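# Place the crayon box into the child's toy box

## Task

Pick up the box of crayons and put it inside the daughter's toy box before she comes home from preschool.

## Robot and tools

Robot: two six-joint arms, left_arm and right_arm, each ending in a two-finger gripper whose fingers can fold. Joint order for every row and every per-arm list in results: shoulder pan, shoulder lift, elbow, wrist 1, wrist 2, wrist 3. Stated joint ranges in radians: elbow -3.142 to 3.142, all others -6.283 to 6.283. A real end may differ by up to 0.010 rad either way. A target more than 0.010 rad beyond a stated end, and farther out than the current angle, gets the call refused. A target past the real end is clipped there and the result says "joint sent to its limit".

Frames: the scene frame has its origin at table-top height midway between the nominal bases, +z up, +x out over the table, and left_arm on the +y side (these names do not match image left/right). Calibrated bases: left_arm at (+0.044, +0.443, 0) m, quat_wxyz (+1.000, 0, 0, -0.019); right_arm at (+0.022, -0.446, 0) m, quat_wxyz (+1.000, 0, 0, -0.014). Each arm's hand pose, velocities, targets and wrist-camera pose are given in that arm's own base frame. The table and fixed cameras use the scene frame. Reported hand poses may be off by a few centimetres, more at long reach.

The row: every command row has 18 numbers, both arms always included. Numbers 1-6 are left_arm absolute joint angles (rad). Numbers 7-9 are left gripper position, force_limit and speed, each in [-1, 1]. Numbers 10-18 repeat that layout for right_arm. Gripper position: +1 fully open (140 mm), about -0.8 pads touching, -1 close until blocked. speed: -1 about 30 mm/s, 0 about 140, +1 about 250. force_limit for a slow close on a part up to 40 mm: about 14 N at -1, 40 N at 0, 58 N at +1. Faster closes squeeze much harder (roughly 64 N at speed 0, 116 N at +1). Both default to +1. To leave a gripper unchanged, resend its last three numbers. Grip near the fingertip quarter of the pads for predictable force; deeper grips let fingers fold, holding narrow parts poorly. Fingertips extend about 33 mm past end_effector_position (the point between closed pads), down to 9 mm when fully open.

Tools:
- execute_actions(actions, cameras): actions is a list of actions; each action is a table of up to 15 rows, one per 1/30 s step; a short table repeats its final row. Images are returned only when actions is empty or cameras names them.
- move(target, speed, blend, stop_force, zero, blocking, cameras): target is one 18-number row or up to 15 rows of absolute joint goals; all joints interpolate together, so grippers follow curves and nothing avoids obstacles. speed is in rad/s for the joint with farthest to go, 0.01 to 3.14, default 0.5; one value or one per target. blend (rad) rounds intermediate corners; 0 stops at each. stop_force (3 to 120 N, both arms) ends an arm's path when its wrist sensor feels that much push against its motion; use a slow speed for it, omit it when backing away from contact, and keep finger numbers identical across a list. zero (default true) re-zeroes before the move. blocking=false returns after about 0.5 s while motion continues (not allowed with stop_force). The result adds a "move:" line: done, off_target (resting over 0.01 rad from goal), moving, held, or fault, plus limits=held if steps were withheld.
- wait(seconds 0 to 10): let time pass with last commands held.
- stop(): brake a running move; fingers continue.
- zoom_image(camera, region [x0,y0,x1,y1] pixels, up to 504 x 504): closer look at the newest image of cam_high, cam_low, cam_left_wrist or cam_right_wrist.
- zero_wrist_force(arm): subtract current wrist reading from later ones.
- finished_scene(): ends the scene; the crayon box must stay in the toy box unaided.

Results: Joint positions, Joint velocities, Joint targets (where joints are being driven now) and Joint torques per arm; end_effector_position (m), end_effector_quat_wxyz, velocities; Tool commands; position_measured in counts (3 open, about 139 at 60 mm, 200 at 20 mm, 230 pads together); object_status: 0 moving, 1 blocked while opening, 2 blocked while closing (a grip; confirm this), 3 reached target or pads met. Wrist force/torque are in the end effector axes, with a third line for the peak since last shown. "joint command not followed" means the inter-arm clearance check changed some targets. Joint velocities may read "within noise".

Cameras: cam_high and cam_low are fixed (scene frame); cam_left_wrist and cam_right_wrist ride the hands. All are 672x504 images.

Hazards: avoid dropping the crayon box, releasing it while moving, or letting anything leave the table (that fails). Do not strike the table, toy box or the other arm; arm-to-arm pressing can end the scene. Net force near 150 N or joint contact torque at its limit (132 N m big joints, 24.6 N m wrist joints) stops that arm for 10 s. Arms are stiff, so aiming even slightly past a firm surface risks a fault. Long stretched holds heat motors and can cause a 30-60 s brake stop. Objects may occasionally be nudged by outside pushes. Time passes while you think, and a running move continues meanwhile.

Each tool is called after ">>>" as name(argument=value, ...) on one line, values as JSON.

## Session

>>> execute_actions(actions=[])

Scene clock: 0.00 s.
left_arm: end_effector_position=(+0.2241, -0.1885, +0.1914) position_measured=3 object_status=3 end_effector_quat_wxyz=(-0.080, +0.705, +0.682, +0.179) | right_arm: end_effector_position=(+0.0384, +0.3226, +0.3891) position_measured=3 object_status=3 end_effector_quat_wxyz=(+0.734, +0.001, -0.678, -0.048)
Joint positions: left_arm=[-1.422 -1.959 2.07 -1.338 -1.375 0.147] | right_arm=[0.424 -1.389 1.693 -0.212 -1.086 -0.11]
Joint velocities: within noise
Joint torques (N m): no reading
Wrist force (N): no reading
Wrist torque (N m): no reading
Wrist force, peak (N): no reading
Joint targets: left_arm=[-1.422 -1.959 2.070 -1.338 -1.375 0.147] | right_arm=[0.424 -1.389 1.693 -0.212 -1.086 -0.110]
Tool commands: left_gripper/position=+1.0 left_gripper/force_limit=+1.0 left_gripper/speed=+1.0 right_gripper/position=+1.0 right_gripper/force_limit=+1.0 right_gripper/speed=+1.0

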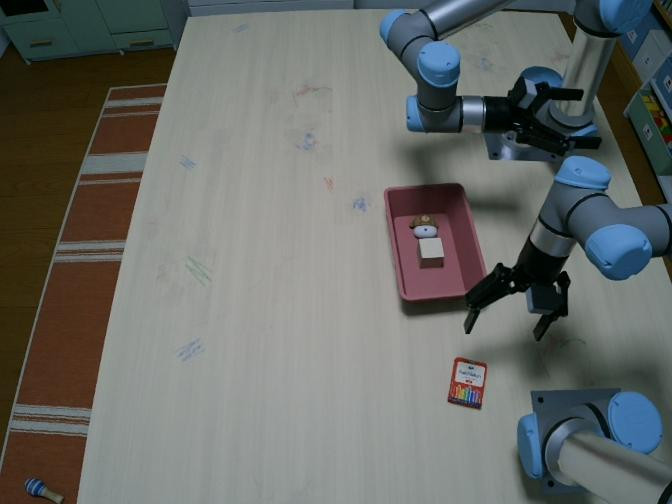

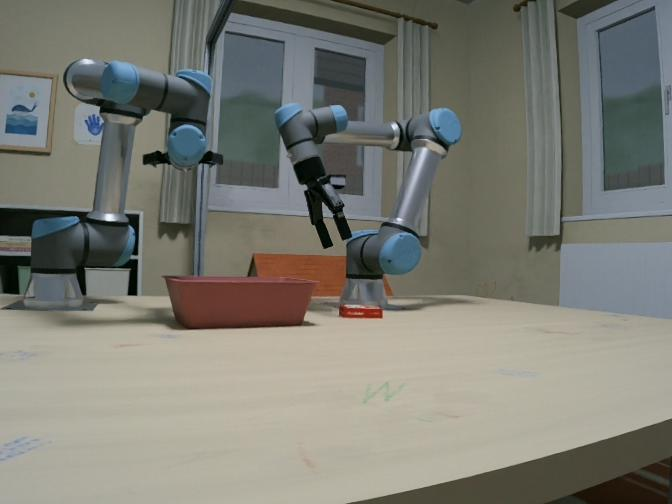

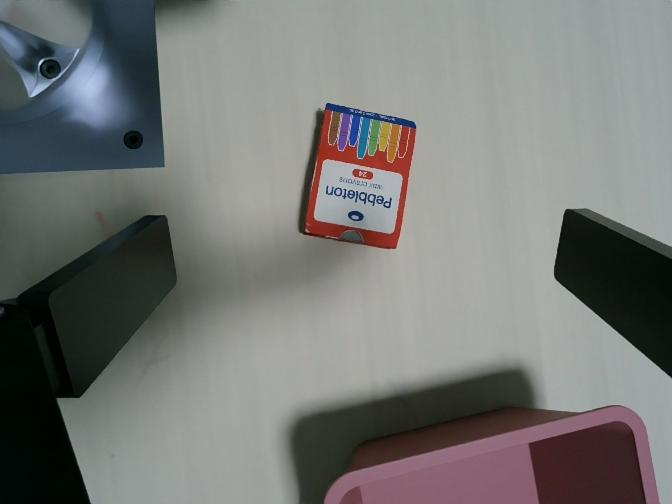

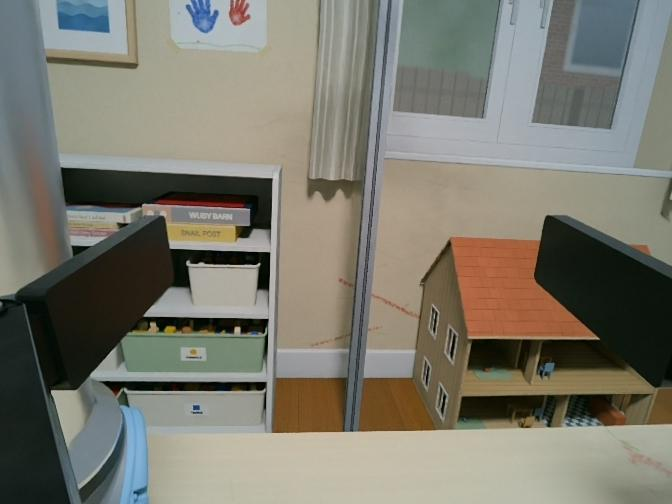

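>>> zoom_image(camera="cam_high", region=[360, 160, 520, 420])

>>> zoom_image(camera="cam_left_wrist", region=[280, 80, 440, 280])

>>> zoom_image(camera="cam_low", region=[140, 260, 420, 340])

Scaled by 1.938 from the camera's 672x504 image, which has a finer 960x720 frame.

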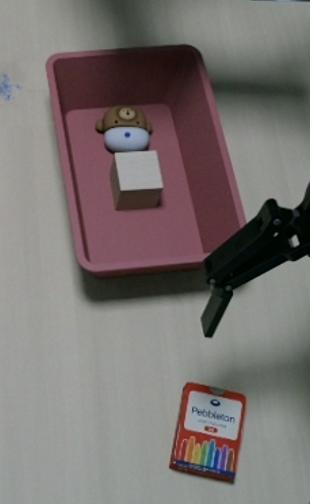

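Scaled by 2.520 from the camera's 672x504 image, which has a finer 960x720 frame.

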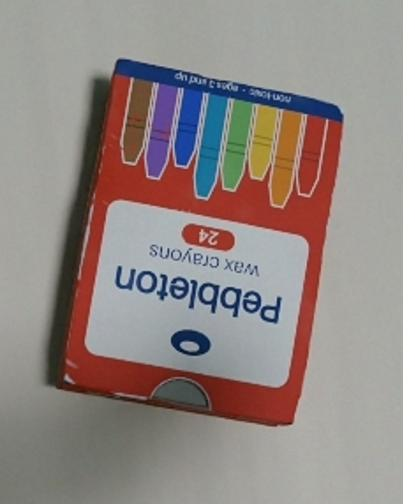

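Scaled by 1.800 from the camera's 672x504 image, which has a finer 960x720 frame.

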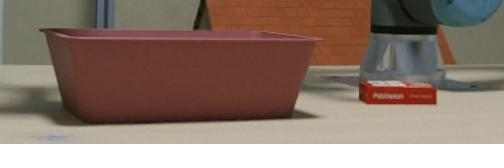

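>>> move(target=[-1.1645, -1.6695, 1.7314, -1.6327, -1.5708, 0.3243, 1.0, 1.0, 1.0, 0.424, -1.389, 1.693, -0.212, -1.086, -0.110, 1.0, 1.0, 1.0], speed=0.4, cameras=["cam_high", "cam_left_wrist"])

Scene clock: 254.33 s.
left_arm: end_effector_position=(+0.2999, -0.3599, +0.2500) position_measured=3 object_status=3 end_effector_quat_wxyz=(+0.000, +0.678, +0.736, +0.000) | right_arm: end_effector_position=(+0.0384, +0.3227, +0.3891) position_measured=3 object_status=3 end_effector_quat_wxyz=(+0.734, +0.002, -0.678, -0.048)
Joint positions: left_arm=[-1.165 -1.67 1.732 -1.632 -1.571 0.324] | right_arm=[0.424 -1.389 1.693 -0.212 -1.086 -0.11]
Joint torques (N m): left_arm=[5.6 -13.18 -35.78 -3.89 0.2 -0.42] | right_arm=[14.85 -21.38 -33.34 4.29 -1.38 -1.89]
Wrist force (N): left_arm=[-0.4 -0.1 0.2] | right_arm=[0.0 0.1 0.2]
Wrist torque (N m): left_arm=[0.00 0.07 0.08] | right_arm=[0.02 -0.01 0.01]
Wrist force, peak (N): left_arm=[-2.6 1.8 -0.8] | right_arm=[0.5 0.1 0.2]
Joint targets: left_arm=[-1.165 -1.669 1.731 -1.633 -1.571 0.324] | right_arm=[0.424 -1.389 1.693 -0.212 -1.086 -0.110]
move: done
camera_calibration:
cam_left_wrist: T_world_to_cam=[[0.997993, 0.0622894, -0.0114359, -0.261105], [0.0622783, -0.9325, 0.35576, -0.442623], [0.0114961, -0.355758, -0.934507, 0.241317], [0, 0, 0, 1]] pos_world=[0.285373, -0.310632, 0.379994]
Images, in order (width x height): cam_high 672x504, cam_left_wrist 672x504.

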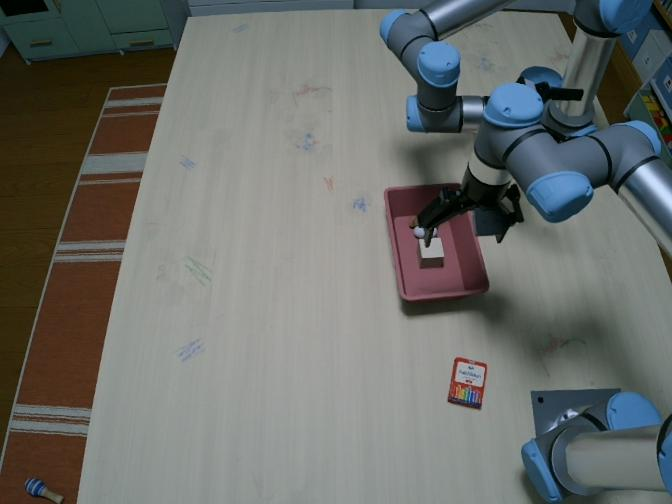

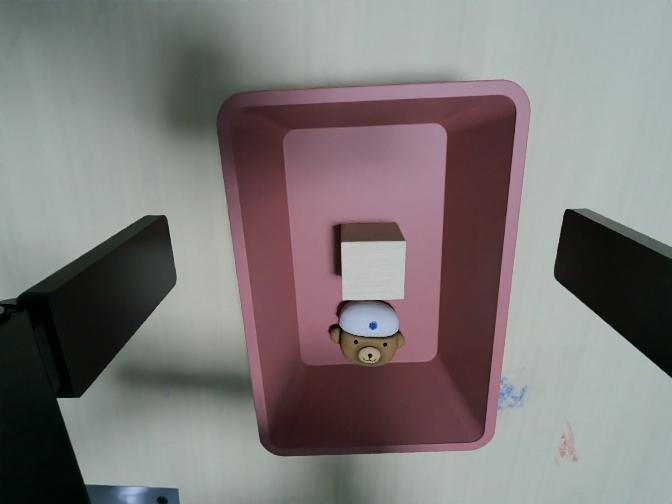

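>>> zoom_image(camera="cam_left_wrist", region=[200, 70, 540, 325])

>>> zoom_image(camera="cam_left_wrist", region=[200, 280, 540, 504])

Scaled by 1.482 from the camera's 672x504 image, which has a finer 960x720 frame.

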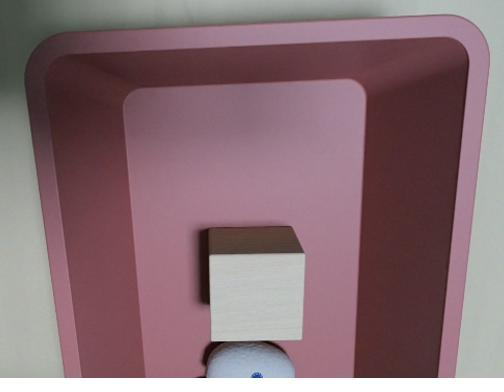

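Scaled by 1.482 from the camera's 672x504 image, which has a finer 960x720 frame.

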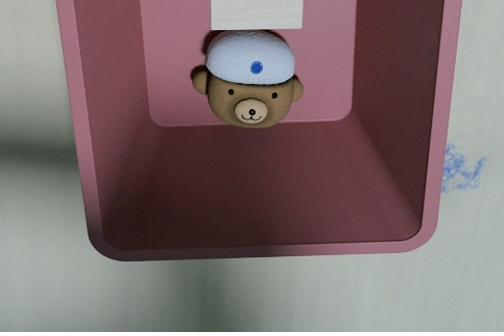

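>>> zoom_image(camera="cam_left_wrist", region=[0, 180, 220, 420])

>>> zoom_image(camera="cam_high", region=[380, 140, 560, 300])

Scaled by 2.100 from the camera's 672x504 image, which has a finer 960x720 frame.

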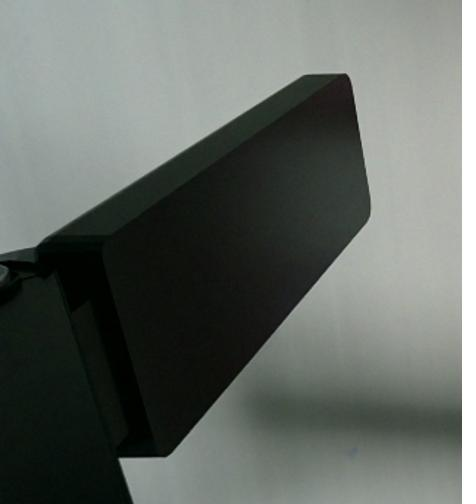

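Scaled by 2.800 from the camera's 672x504 image, which has a finer 960x720 frame.

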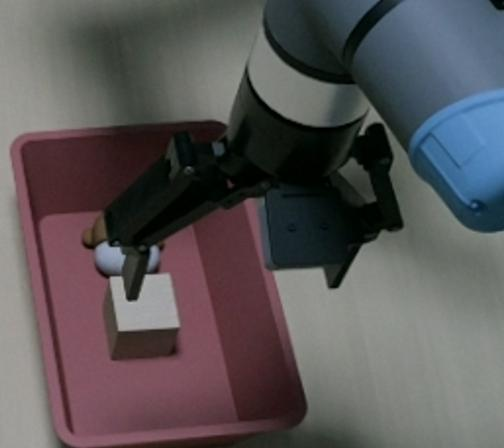

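>>> move(target=[-0.9613, -2.1608, 2.0444, -1.4544, -1.5708, -0.7325, 1.0, 1.0, 1.0, 0.424, -1.389, 1.693, -0.212, -1.086, -0.110, 1.0, 1.0, 1.0], speed=0.7, cameras=["cam_high", "cam_left_wrist"])

>>> zoom_image(camera="cam_left_wrist", region=[260, 80, 460, 230])

Scene clock: 300.20 s.
left_arm: end_effector_position=(+0.2540, -0.1310, +0.2500) position_measured=3 object_status=3 end_effector_quat_wxyz=(+0.000, +0.114, +0.993, +0.000) | right_arm: end_effector_position=(+0.0384, +0.3227, +0.3891) position_measured=3 object_status=3 end_effector_quat_wxyz=(+0.734, +0.002, -0.678, -0.048)
Joint positions: left_arm=[-0.961 -2.161 2.044 -1.454 -1.571 -0.732] | right_arm=[0.424 -1.389 1.693 -0.212 -1.086 -0.11]
Joint torques (N m): left_arm=[-3.33 -6.08 -34.82 -3.13 -1.71 -1.66] | right_arm=[13.82 -23.63 -31.43 3.65 -1.71 -0.13]
Wrist force (N): left_arm=[-0.8 -0.3 0.3] | right_arm=[-0.1 0.0 0.0]
Wrist torque (N m): left_arm=[-0.06 0.17 0.00] | right_arm=[0.01 0.01 0.02]
Wrist force, peak (N): left_arm=[-2.7 -0.5 0.6] | right_arm=[0.4 0.5 0.1]
Joint targets: left_arm=[-0.961 -2.161 2.044 -1.454 -1.571 -0.732] | right_arm=[0.424 -1.389 1.693 -0.212 -1.086 -0.110]
move: done
camera_calibration:
cam_left_wrist: T_world_to_cam=[[0.246163, 0.969162, -0.0113571, 0.0801261], [0.906688, -0.226122, 0.356071, -0.348475], [0.342522, -0.0979487, -0.93439, 0.273015], [0, 0, 0, 1]] pos_world=[0.20272, -0.129711, 0.380094]
Images, in order (width x height): cam_high 672x504, cam_left_wrist 672x504.

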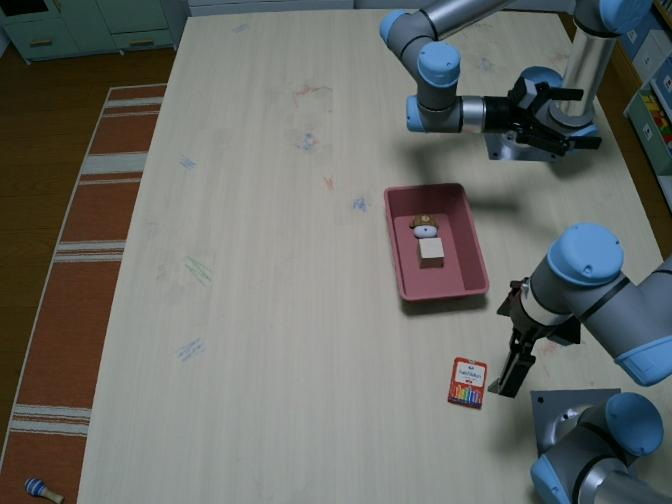

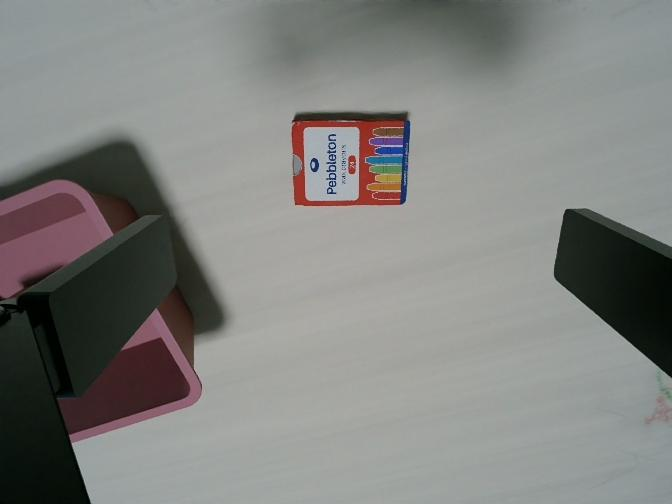

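Scaled by 2.520 from the camera's 672x504 image, which has a finer 960x720 frame.

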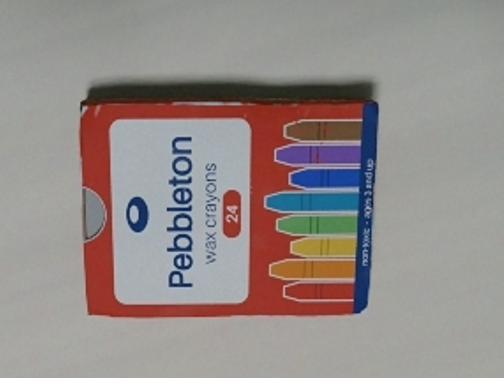

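>>> move(target=[[-0.506, -2.0807, 2.4518, -1.9419, -1.5708, -0.6979, -1.0, -1.0, 0.0, 0.424, -1.389, 1.693, -0.212, -1.086, -0.110, 1.0, 1.0, 1.0], [-0.506, -2.0506, 2.4942, -2.0144, -1.5708, -0.6979, -1.0, -1.0, 0.0, 0.424, -1.389, 1.693, -0.212, -1.086, -0.110, 1.0, 1.0, 1.0]], speed=[0.6, 0.15], blend=[0.02, 0], cameras=["cam_left_wrist"])

Scene clock: 347.60 s.
left_arm: end_effector_position=(+0.2900, -0.0083, +0.0600) position_measured=233 object_status=3 end_effector_quat_wxyz=(+0.000, -0.096, +0.995, +0.000) | right_arm: end_effector_position=(+0.0384, +0.3227, +0.3891) position_measured=3 object_status=3 end_effector_quat_wxyz=(+0.734, +0.002, -0.678, -0.048)
Joint positions: left_arm=[-0.506 -2.051 2.494 -2.014 -1.571 -0.698] | right_arm=[0.424 -1.389 1.693 -0.212 -1.086 -0.11]
Joint torques (N m): left_arm=[6.98 -8.25 -34.8 -1.35 -1.44 -1.89] | right_arm=[15.19 -29.75 -31.71 3.07 -1.47 1.49]
Wrist force (N): left_arm=[-0.6 0.2 0.1] | right_arm=[0.0 0.0 -0.1]
Wrist torque (N m): left_arm=[0.04 0.13 -0.03] | right_arm=[0.00 -0.01 0.02]
Wrist force, peak (N): left_arm=[-1.0 2.6 2.0] | right_arm=[0.1 -0.2 0.6]
Joint targets: left_arm=[-0.506 -2.051 2.494 -2.014 -1.571 -0.698] | right_arm=[0.424 -1.389 1.693 -0.212 -1.086 -0.110]
move: done
camera_calibration:
cam_left_wrist: T_world_to_cam=[[-0.171302, 0.985154, -0.0112696, 0.0714516], [0.920027, 0.164048, 0.355862, -0.286234], [0.352428, 0.0505915, -0.93447, 0.0934525], [0, 0, 0, 1]] pos_world=[0.242647, -0.0281626, 0.189994]
Images, in order (width x height): cam_left_wrist 672x504.

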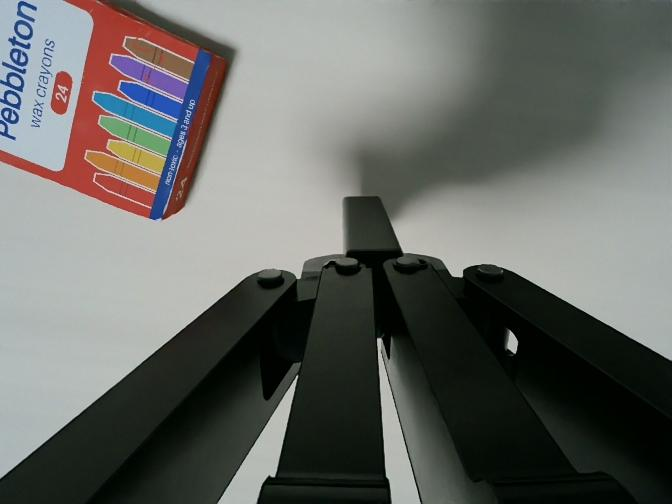

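>>> move(target=[[-0.506, -2.0329, 2.5147, -2.0525, -1.5708, -0.6979, -1.0, -1.0, 0.0, 0.424, -1.389, 1.693, -0.212, -1.086, -0.110, 1.0, 1.0, 1.0], [-0.506, -2.0029, 2.5446, -2.1126, -1.5708, -0.6979, -1.0, -1.0, 0.0, 0.424, -1.389, 1.693, -0.212, -1.086, -0.110, 1.0, 1.0, 1.0], [-0.506, -1.9681, 2.5735, -2.1762, -1.5708, -0.6979, -1.0, -1.0, 0.0, 0.424, -1.389, 1.693, -0.212, -1.086, -0.110, 1.0, 1.0, 1.0]], speed=[0.04, 0.03, 0.03], blend=[0.01, 0.01, 0], stop_force=4)

Scene clock: 361.57 s.
left_arm: end_effector_position=(+0.2902, -0.0084, +0.0327) position_measured=233 object_status=3 end_effector_quat_wxyz=(+0.000, -0.096, +0.995, +0.000) | right_arm: end_effector_position=(+0.0384, +0.3227, +0.3891) position_measured=3 object_status=3 end_effector_quat_wxyz=(+0.734, +0.002, -0.678, -0.048)
Joint positions: left_arm=[-0.506 -1.997 2.549 -2.123 -1.571 -0.698] | right_arm=[0.424 -1.389 1.693 -0.212 -1.086 -0.11]
Joint torques (N m): left_arm=[4.58 -6.86 -32.72 -1.88 -1.15 -2.07] | right_arm=[15.14 -30.23 -31.54 2.53 -1.47 1.49]
Wrist force (N): left_arm=[1.5 0.1 -5.1] | right_arm=[0.4 0.0 0.2]
Wrist torque (N m): left_arm=[0.00 0.09 -0.03] | right_arm=[0.00 -0.09 0.02]
Wrist force, peak (N): left_arm=[18.4 12.2 -50.0] | right_arm=[0.5 -0.2 0.2]
Joint targets: left_arm=[-0.506 -1.997 2.549 -2.123 -1.571 -0.698] | right_arm=[0.424 -1.389 1.693 -0.212 -1.086 -0.110]
move: contact (left_arm); path passed 1 of 3 targets; left_arm: the wrist 1 is farthest, 0.053 rad from its target

>>> move(target=[[-0.506, -2.0807, 2.4518, -1.9419, -1.5708, -0.6979, -1.0, -1.0, 0.0, 0.424, -1.389, 1.693, -0.212, -1.086, -0.110, 1.0, 1.0, 1.0], [-0.9421, -2.1045, 2.4080, -1.8743, -1.5708, -0.6979, 1.0, -0.5, -0.4, 0.424, -1.389, 1.693, -0.212, -1.086, -0.110, 1.0, 1.0, 1.0]], speed=[0.15, 0.5], blend=[0.02, 0], cameras=["cam_left_wrist", "cam_low"])

Scene clock: 381.50 s.
left_arm: end_effector_position=(+0.2594, -0.1301, +0.1001) position_measured=3 object_status=0 end_effector_quat_wxyz=(+0.000, +0.122, +0.993, +0.000) | right_arm: end_effector_position=(+0.0384, +0.3227, +0.3891) position_measured=3 object_status=3 end_effector_quat_wxyz=(+0.734, +0.002, -0.678, -0.048)
Joint positions: left_arm=[-0.942 -2.104 2.408 -1.874 -1.571 -0.698] | right_arm=[0.424 -1.389 1.693 -0.212 -1.086 -0.11]
Joint torques (N m): left_arm=[-5.57 6.22 -17.11 -2.73 -0.89 -1.62] | right_arm=[13.79 -29.79 -31.65 1.43 -1.64 1.13]
Wrist force (N): left_arm=[-0.8 -0.3 -0.1] | right_arm=[0.0 -0.1 0.0]
Wrist torque (N m): left_arm=[-0.08 0.17 -0.02] | right_arm=[-0.01 0.00 0.01]
Wrist force, peak (N): left_arm=[1.3 0.3 -5.6] | right_arm=[0.2 -0.4 0.5]
Joint targets: left_arm=[-0.942 -2.104 2.408 -1.874 -1.571 -0.698] | right_arm=[0.424 -1.389 1.693 -0.212 -1.086 -0.110]
move: done
camera_calibration:
cam_left_wrist: T_world_to_cam=[[0.260846, 0.965312, -0.0114962, 0.0719505], [0.903131, -0.239802, 0.356159, -0.30059], [0.341048, -0.103285, -0.934354, 0.130795], [0, 0, 0, 1]] pos_world=[0.208097, -0.128027, 0.230094]
Images, in order (width x height): cam_low 672x504, cam_left_wrist 672x504.

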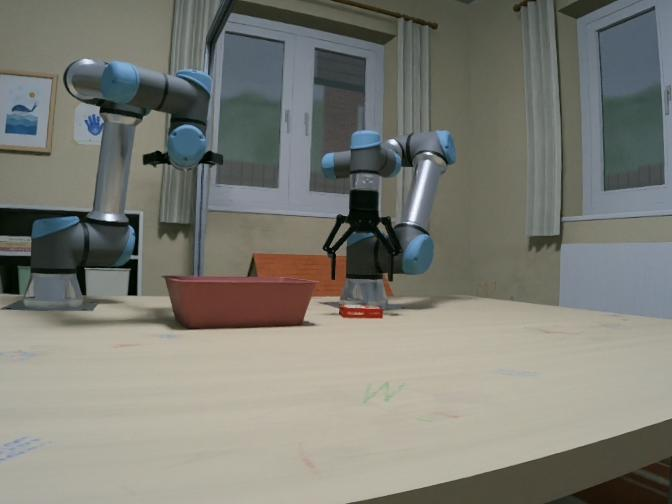

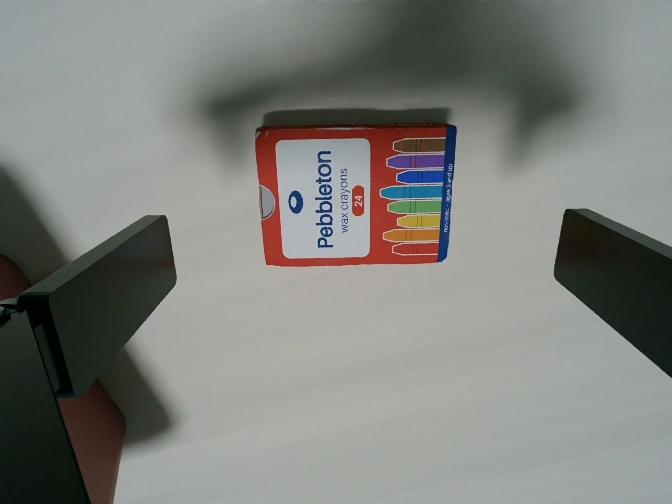

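>>> move(target=[[-0.9484, -2.0603, 2.4984, -2.0089, -1.5708, -0.7041, 1.0, -0.5, -0.4, 0.424, -1.389, 1.693, -0.212, -1.086, -0.110, 1.0, 1.0, 1.0], [-0.9484, -2.0005, 2.5600, -2.1303, -1.5708, -0.7041, 1.0, -0.5, -0.4, 0.424, -1.389, 1.693, -0.212, -1.086, -0.110, 1.0, 1.0, 1.0]], speed=[0.25, 0.12], blend=[0.03, 0], stop_force=10, cameras=["cam_left_wrist", "cam_low"])

>>> zoom_image(camera="cam_low", region=[290, 220, 430, 340])

Scene clock: 410.90 s.
left_arm: end_effector_position=(+0.2570, -0.1295, +0.0296) position_measured=3 object_status=3 end_effector_quat_wxyz=(+0.000, +0.122, +0.993, +0.000) | right_arm: end_effector_position=(+0.0384, +0.3227, +0.3891) position_measured=3 object_status=3 end_effector_quat_wxyz=(+0.734, +0.002, -0.678, -0.048)
Joint positions: left_arm=[-0.948 -2 2.56 -2.13 -1.571 -0.704] | right_arm=[0.424 -1.389 1.693 -0.212 -1.086 -0.11]
Joint torques (N m): left_arm=[2.24 -10.05 -33.39 -4.1 -0.92 0.14] | right_arm=[13.23 -30.69 -32.36 1.09 -1.62 1.3]
Wrist force (N): left_arm=[-0.6 0.0 0.2] | right_arm=[0.0 -0.1 0.1]
Wrist torque (N m): left_arm=[-0.01 0.12 0.07] | right_arm=[-0.02 0.00 0.02]
Wrist force, peak (N): left_arm=[-0.5 -0.1 -1.0] | right_arm=[0.4 -0.2 0.2]
Joint targets: left_arm=[-0.948 -2.000 2.560 -2.130 -1.571 -0.704] | right_arm=[0.424 -1.389 1.693 -0.212 -1.086 -0.110]
move: done
camera_calibration:
cam_left_wrist: T_world_to_cam=[[0.260933, 0.965289, -0.0114623, 0.071257], [0.903106, -0.239895, 0.35616, -0.2732], [0.341047, -0.103285, -0.934355, 0.0657937], [0, 0, 0, 1]] pos_world=[0.205697, -0.127527, 0.159594]
Images, in order (width x height): cam_low 672x504, cam_left_wrist 672x504.

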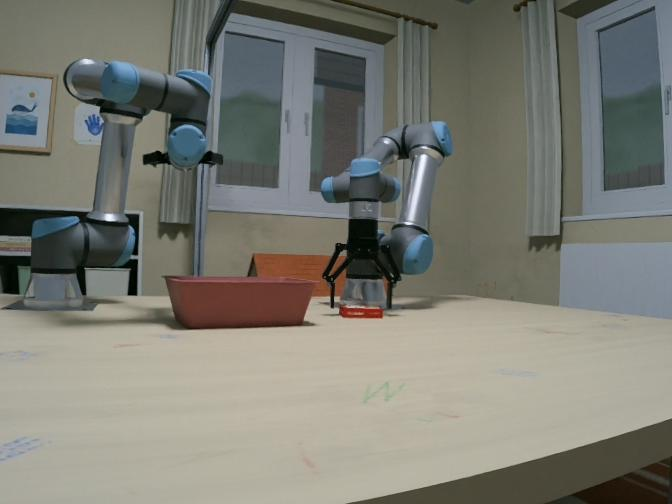

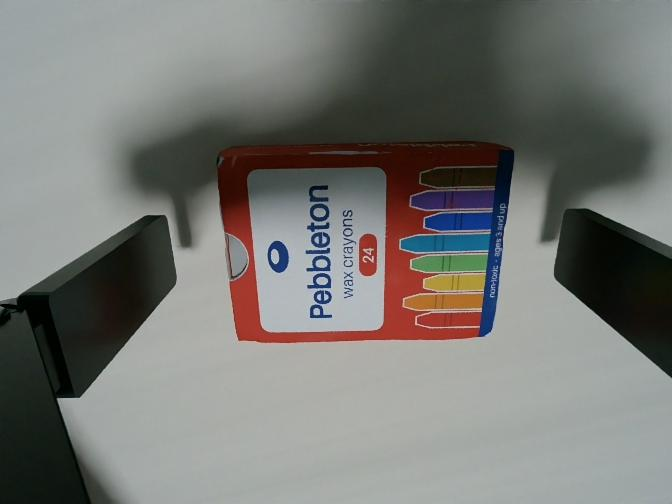

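Scaled by 3.600 from the camera's 672x504 image, which has a finer 960x720 frame.

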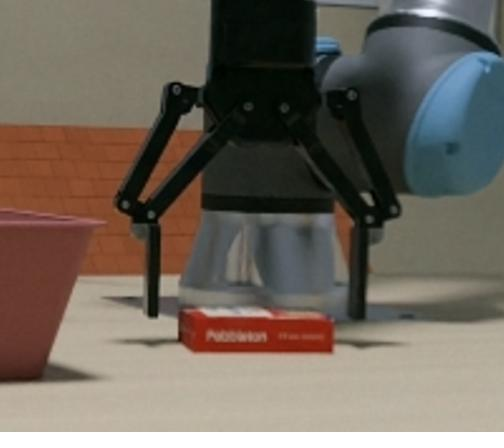

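>>> move(target=[-0.9484, -2.0005, 2.5600, -2.1303, -1.5708, -0.7041, -1.0, -0.5, -1.0, 0.424, -1.389, 1.693, -0.212, -1.086, -0.110, 1.0, 1.0, 1.0], speed=0.2, cameras=["cam_left_wrist", "cam_low"])

>>> zoom_image(camera="cam_low", region=[290, 220, 430, 340])

Scene clock: 419.60 s.
left_arm: end_effector_position=(+0.2570, -0.1295, +0.0296) position_measured=79 object_status=0 end_effector_quat_wxyz=(+0.000, +0.122, +0.993, +0.000) | right_arm: end_effector_position=(+0.0384, +0.3227, +0.3891) position_measured=3 object_status=3 end_effector_quat_wxyz=(+0.734, +0.002, -0.678, -0.048)
Joint positions: left_arm=[-0.948 -2.001 2.56 -2.13 -1.571 -0.704] | right_arm=[0.424 -1.389 1.693 -0.212 -1.086 -0.11]
Joint torques (N m): left_arm=[3.93 -6.33 -29.47 -3.39 -0.76 0.11] | right_arm=[13.3 -30.67 -31.81 0.84 -1.6 1.39]
Wrist force (N): left_arm=[1.5 1.0 -9.0] | right_arm=[0.1 0.1 0.2]
Wrist torque (N m): left_arm=[-0.21 0.06 0.04] | right_arm=[0.01 -0.02 0.02]
Wrist force, peak (N): left_arm=[1.3 1.3 -9.9] | right_arm=[0.3 0.2 0.4]
Joint targets: left_arm=[-0.948 -2.000 2.560 -2.130 -1.571 -0.704] | right_arm=[0.424 -1.389 1.693 -0.212 -1.086 -0.110]
move: done
camera_calibration:
cam_left_wrist: T_world_to_cam=[[0.260966, 0.965279, -0.0115526, 0.0712638], [0.903098, -0.239892, 0.356182, -0.273202], [0.341044, -0.103385, -0.934345, 0.0657803], [0, 0, 0, 1]] pos_world=[0.205697, -0.127528, 0.159595]
Images, in order (width x height): cam_low 672x504, cam_left_wrist 672x504.

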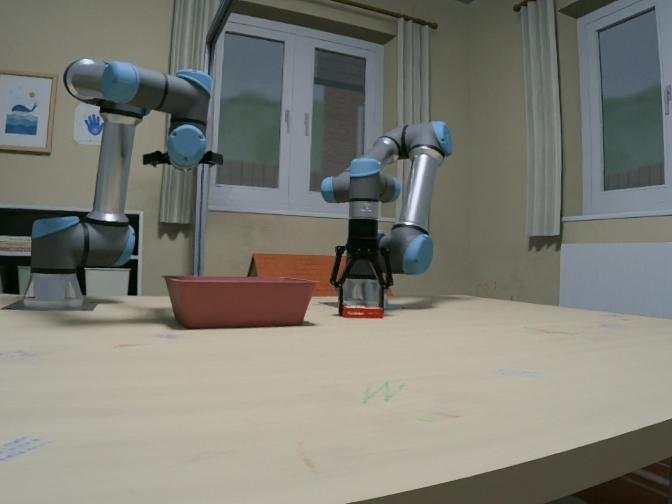

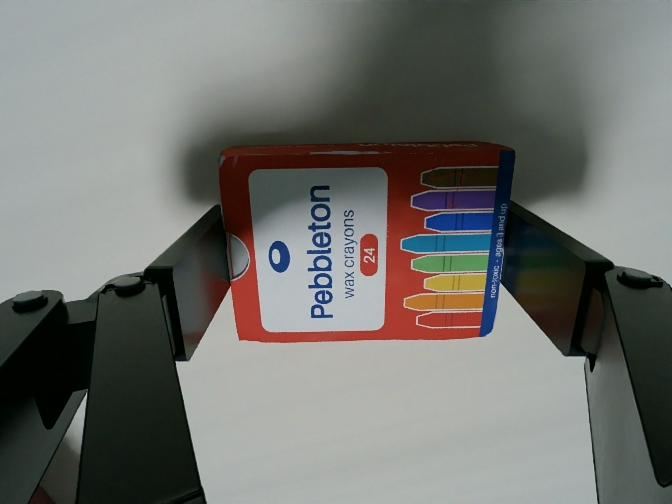

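Scaled by 3.600 from the camera's 672x504 image, which has a finer 960x720 frame.

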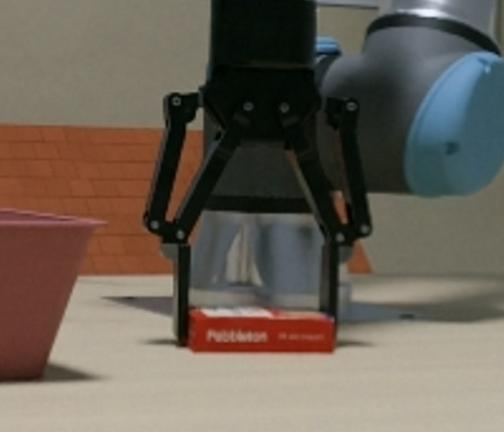

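>>> wait(seconds=0.6)

Scene clock: 423.60 s.
left_arm: end_effector_position=(+0.2570, -0.1295, +0.0296) position_measured=79 object_status=2 end_effector_quat_wxyz=(+0.000, +0.122, +0.993, +0.000) | right_arm: end_effector_position=(+0.0384, +0.3227, +0.3891) position_measured=3 object_status=3 end_effector_quat_wxyz=(+0.734, +0.002, -0.678, -0.048)
Joint positions: left_arm=[-0.948 -2.001 2.56 -2.13 -1.571 -0.704] | right_arm=[0.424 -1.389 1.693 -0.212 -1.086 -0.11]
Joint torques (N m): left_arm=[1.87 4.55 -9.14 -1.38 -0.71 -0.06] | right_arm=[12.6 -29.95 -32.52 0.72 -1.46 1.26]
Wrist force (N): left_arm=[1.1 1.1 -10.6] | right_arm=[0.2 0.0 0.1]
Wrist torque (N m): left_arm=[-0.18 0.10 0.04] | right_arm=[-0.01 -0.03 0.02]
Wrist force, peak (N): left_arm=[1.4 1.1 -10.7] | right_arm=[0.4 0.3 0.1]
Joint targets: left_arm=[-0.948 -2.000 2.560 -2.130 -1.571 -0.704] | right_arm=[0.424 -1.389 1.693 -0.212 -1.086 -0.110]
Tool commands: left_gripper/position=-1.0 left_gripper/force_limit=-0.5 left_gripper/speed=-1.0 right_gripper/position=+1.0 right_gripper/force_limit=+1.0 right_gripper/speed=+1.0
wait: 0.60 s; at rest from the start

>>> move(target=[-0.9484, -2.0603, 2.4984, -2.0089, -1.5708, -0.7041, -1.0, -0.5, -1.0, 0.424, -1.389, 1.693, -0.212, -1.086, -0.110, 1.0, 1.0, 1.0], speed=0.12, cameras=["cam_left_wrist", "cam_low"])

>>> zoom_image(camera="cam_low", region=[290, 220, 430, 340])

Scene clock: 455.90 s.
left_arm: end_effector_position=(+0.2571, -0.1296, +0.0602) position_measured=79 object_status=2 end_effector_quat_wxyz=(+0.000, +0.122, +0.993, +0.000) | right_arm: end_effector_position=(+0.0384, +0.3227, +0.3891) position_measured=3 object_status=3 end_effector_quat_wxyz=(+0.734, +0.002, -0.678, -0.048)
Joint positions: left_arm=[-0.948 -2.06 2.498 -2.009 -1.571 -0.704] | right_arm=[0.424 -1.389 1.693 -0.212 -1.086 -0.11]
Joint torques (N m): left_arm=[2.55 3.34 -14.06 -4.15 -0.55 0.5] | right_arm=[13.09 -30.02 -31.19 0.94 -1.55 1.61]
Wrist force (N): left_arm=[-0.6 0.0 1.0] | right_arm=[0.2 0.1 0.3]
Wrist torque (N m): left_arm=[0.00 0.11 0.07] | right_arm=[0.02 -0.02 0.02]
Wrist force, peak (N): left_arm=[1.1 1.2 -10.7] | right_arm=[0.3 -0.2 0.3]
Joint targets: left_arm=[-0.948 -2.060 2.498 -2.009 -1.571 -0.704] | right_arm=[0.424 -1.389 1.693 -0.212 -1.086 -0.110]
move: done
camera_calibration:
cam_left_wrist: T_world_to_cam=[[0.26096, 0.965278, -0.0117338, 0.0716538], [0.903057, -0.239807, 0.356344, -0.284114], [0.341157, -0.103588, -0.934281, 0.0943099], [0, 0, 0, 1]] pos_world=[0.205697, -0.127529, 0.190195]
Images, in order (width x height): cam_low 672x504, cam_left_wrist 672x504.

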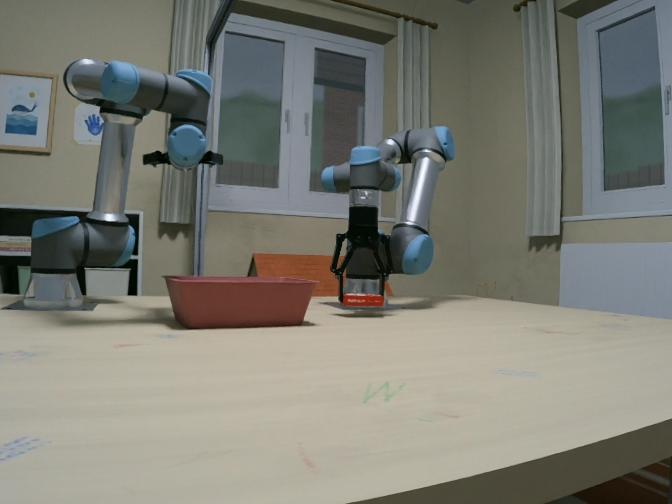

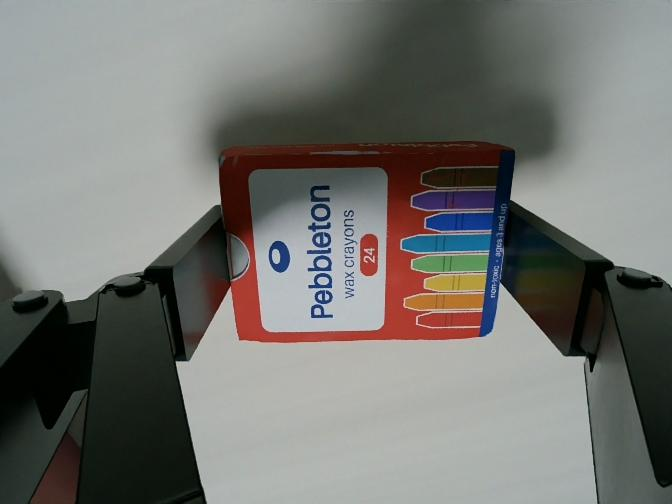

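Scaled by 3.600 from the camera's 672x504 image, which has a finer 960x720 frame.

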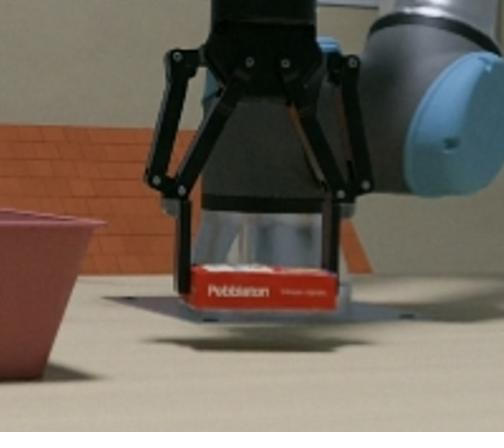

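>>> move(target=[[-0.9484, -2.1390, 2.3431, -1.7749, -1.5708, -0.7041, -1.0, -0.5, -1.0, 0.424, -1.389, 1.693, -0.212, -1.086, -0.110, 1.0, 1.0, 1.0], [-1.1433, -1.5979, 1.7933, -1.7662, -1.5708, 0.3315, -1.0, -0.5, -1.0, 0.424, -1.389, 1.693, -0.212, -1.086, -0.110, 1.0, 1.0, 1.0]], speed=[0.3, 0.5], blend=[0.05, 0], cameras=["cam_left_wrist", "cam_high"])

>>> zoom_image(camera="cam_left_wrist", region=[130, 60, 590, 400])

Scene clock: 463.77 s.
left_arm: end_effector_position=(+0.3173, -0.3751, +0.2001) position_measured=79 object_status=2 end_effector_quat_wxyz=(+0.000, +0.672, +0.740, +0.000) | right_arm: end_effector_position=(+0.0384, +0.3227, +0.3891) position_measured=3 object_status=3 end_effector_quat_wxyz=(+0.734, +0.002, -0.678, -0.048)
Joint positions: left_arm=[-1.143 -1.598 1.793 -1.766 -1.571 0.331] | right_arm=[0.424 -1.389 1.693 -0.212 -1.086 -0.11]
Joint torques (N m): left_arm=[6.85 -19.66 -27.38 -2.67 -0.26 0.88] | right_arm=[12.51 -29.41 -30.08 0.77 -1.54 1.33]
Wrist force (N): left_arm=[-0.6 -0.2 1.3] | right_arm=[0.0 -0.3 0.0]
Wrist torque (N m): left_arm=[-0.03 0.09 0.07] | right_arm=[-0.06 0.00 0.02]
Wrist force, peak (N): left_arm=[-2.8 -0.2 1.5] | right_arm=[0.3 -0.1 0.4]
Joint targets: left_arm=[-1.143 -1.598 1.793 -1.766 -1.571 0.332] | right_arm=[0.424 -1.389 1.693 -0.212 -1.086 -0.110]
move: done
camera_calibration:
cam_left_wrist: T_world_to_cam=[[0.997013, 0.0763683, -0.0115027, -0.272494], [0.0754511, -0.931406, 0.356076, -0.444016], [0.0164793, -0.355881, -0.934386, 0.187423], [0, 0, 0, 1]] pos_world=[0.302093, -0.326049, 0.330094]
Images, in order (width x height): cam_high 672x504, cam_left_wrist 672x504.

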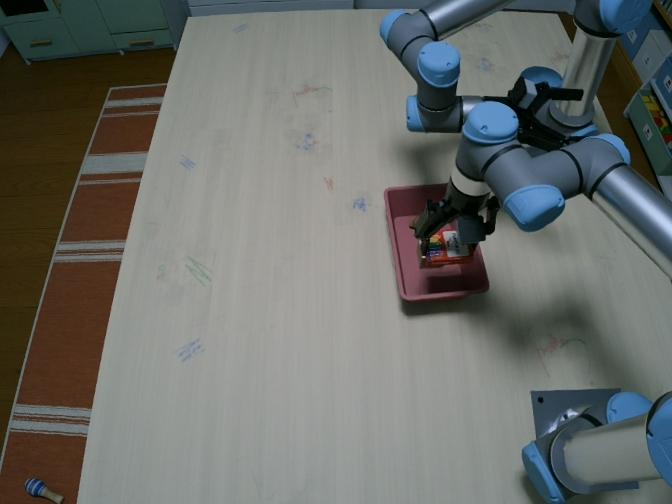

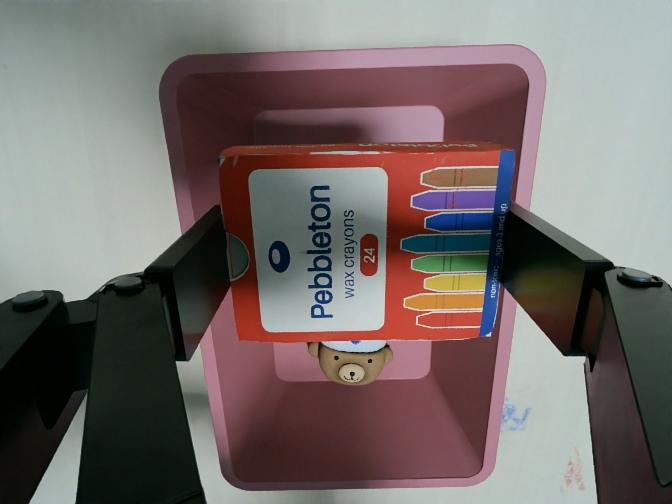

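Scaled by 1.096 from the camera's 672x504 image, which has a finer 960x720 frame.

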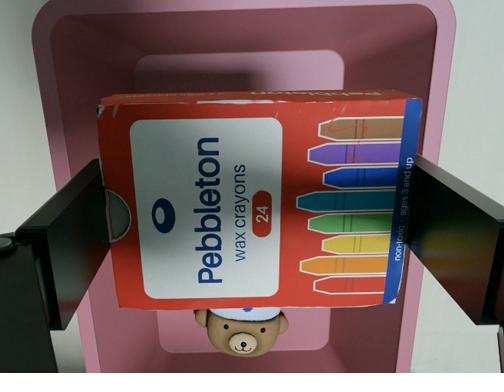

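>>> zoom_image(camera="cam_left_wrist", region=[140, 30, 280, 240])

>>> zoom_image(camera="cam_left_wrist", region=[430, 30, 570, 240])

>>> zoom_image(camera="cam_left_wrist", region=[190, 320, 330, 500])

>>> zoom_image(camera="cam_left_wrist", region=[400, 320, 540, 500])

Scaled by 2.400 from the camera's 672x504 image, which has a finer 960x720 frame.

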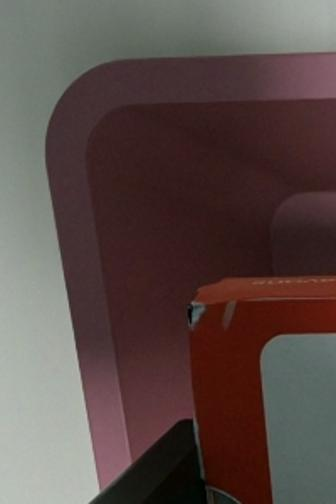

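Scaled by 2.400 from the camera's 672x504 image, which has a finer 960x720 frame.

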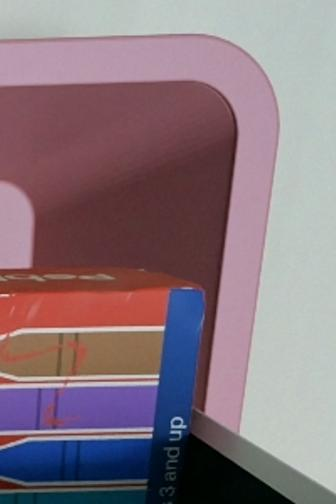

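Scaled by 2.800 from the camera's 672x504 image, which has a finer 960x720 frame.

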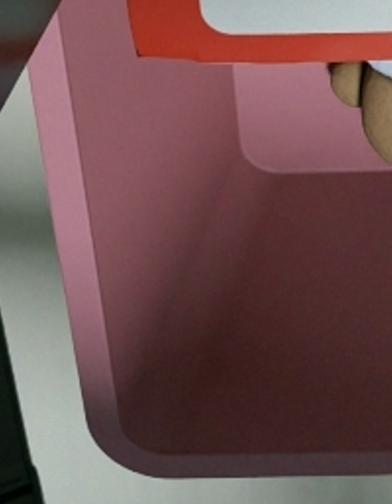

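Scaled by 2.800 from the camera's 672x504 image, which has a finer 960x720 frame.

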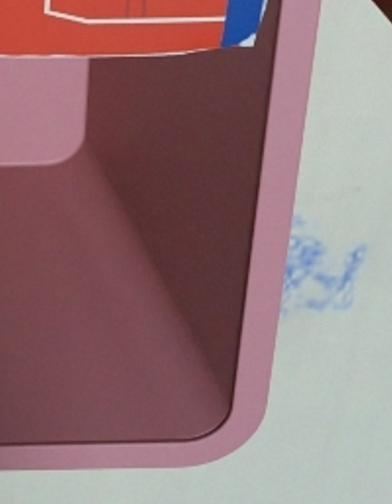

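>>> move(target=[[-1.1433, -1.5392, 1.9485, -1.9801, -1.5708, 0.3235, -1.0, -0.5, -1.0, 0.424, -1.389, 1.693, -0.212, -1.086, -0.110, 1.0, 1.0, 1.0], [-1.1433, -1.4658, 2.0428, -2.1478, -1.5708, 0.3235, -1.0, -0.5, -1.0, 0.424, -1.389, 1.693, -0.212, -1.086, -0.110, 1.0, 1.0, 1.0]], speed=[0.25, 0.12], blend=[0.03, 0], stop_force=8, cameras=["cam_left_wrist", "cam_high", "cam_low"])

>>> zoom_image(camera="cam_high", region=[380, 150, 520, 310])

>>> zoom_image(camera="cam_low", region=[140, 150, 360, 340])

Scene clock: 560.90 s.
left_arm: end_effector_position=(+0.3174, -0.3751, +0.0601) position_measured=79 object_status=2 end_effector_quat_wxyz=(+0.000, +0.669, +0.743, +0.000) | right_arm: end_effector_position=(+0.0384, +0.3227, +0.3891) position_measured=3 object_status=3 end_effector_quat_wxyz=(+0.734, +0.002, -0.678, -0.048)
Joint positions: left_arm=[-1.143 -1.466 2.043 -2.148 -1.571 0.323] | right_arm=[0.424 -1.389 1.693 -0.212 -1.086 -0.11]
Joint torques (N m): left_arm=[0.48 -34.08 -32.53 -3.98 -0.02 0.08] | right_arm=[12.59 -30.57 -29.9 0.79 -1.46 1.37]
Wrist force (N): left_arm=[-0.5 -0.4 1.2] | right_arm=[0.5 0.0 0.1]
Wrist torque (N m): left_arm=[-0.10 0.10 0.07] | right_arm=[0.01 -0.08 0.02]
Wrist force, peak (N): left_arm=[-0.4 -0.5 2.0] | right_arm=[0.5 -0.2 0.2]
Joint targets: left_arm=[-1.143 -1.466 2.043 -2.148 -1.571 0.324] | right_arm=[0.424 -1.389 1.693 -0.212 -1.086 -0.110]
move: done
camera_calibration:
cam_left_wrist: T_world_to_cam=[[0.996384, 0.0841863, -0.0114439, -0.27108], [0.0827332, -0.930781, 0.356092, -0.396242], [0.0193262, -0.355751, -0.934381, 0.0557567], [0, 0, 0, 1]] pos_world=[0.301805, -0.326158, 0.190094]
Images, in order (width x height): cam_high 672x504, cam_low 672x504, cam_left_wrist 672x504.

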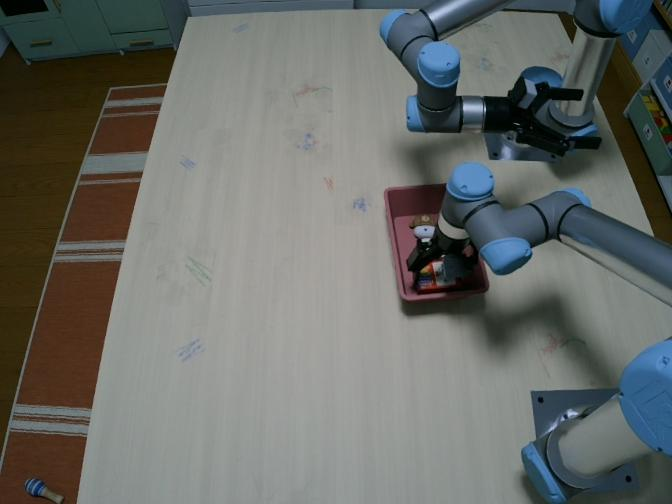

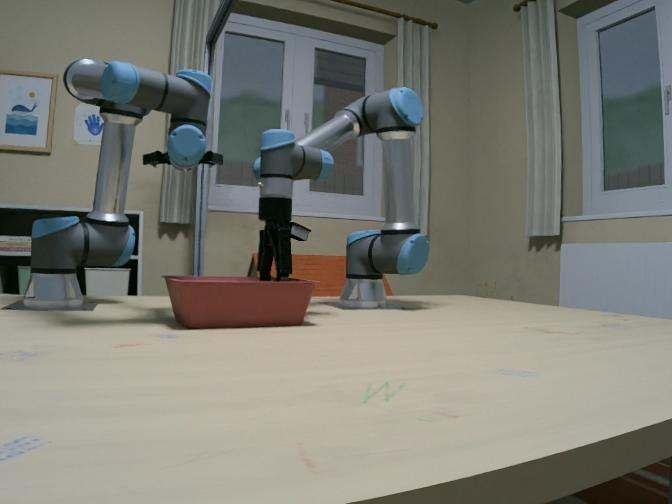

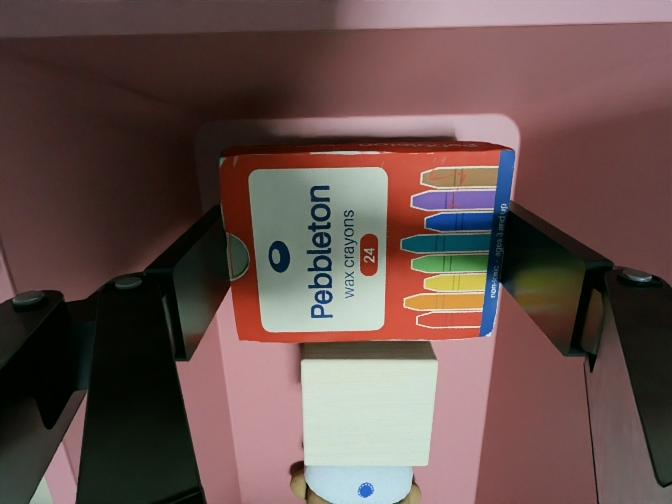

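Scaled by 3.150 from the camera's 672x504 image, which has a finer 960x720 frame.

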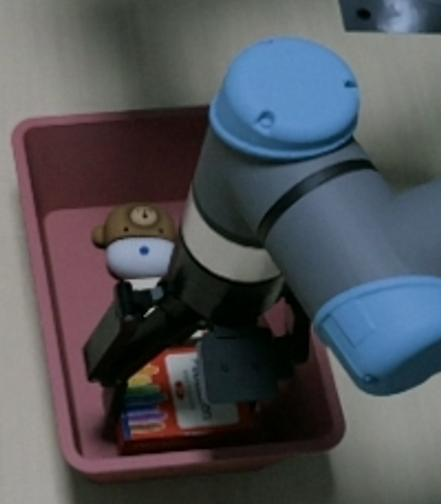

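Scaled by 2.291 from the camera's 672x504 image, which has a finer 960x720 frame.

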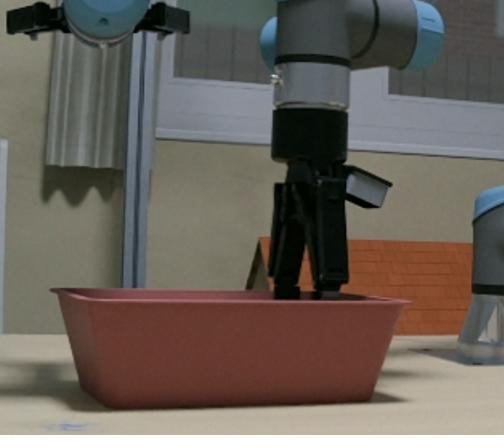

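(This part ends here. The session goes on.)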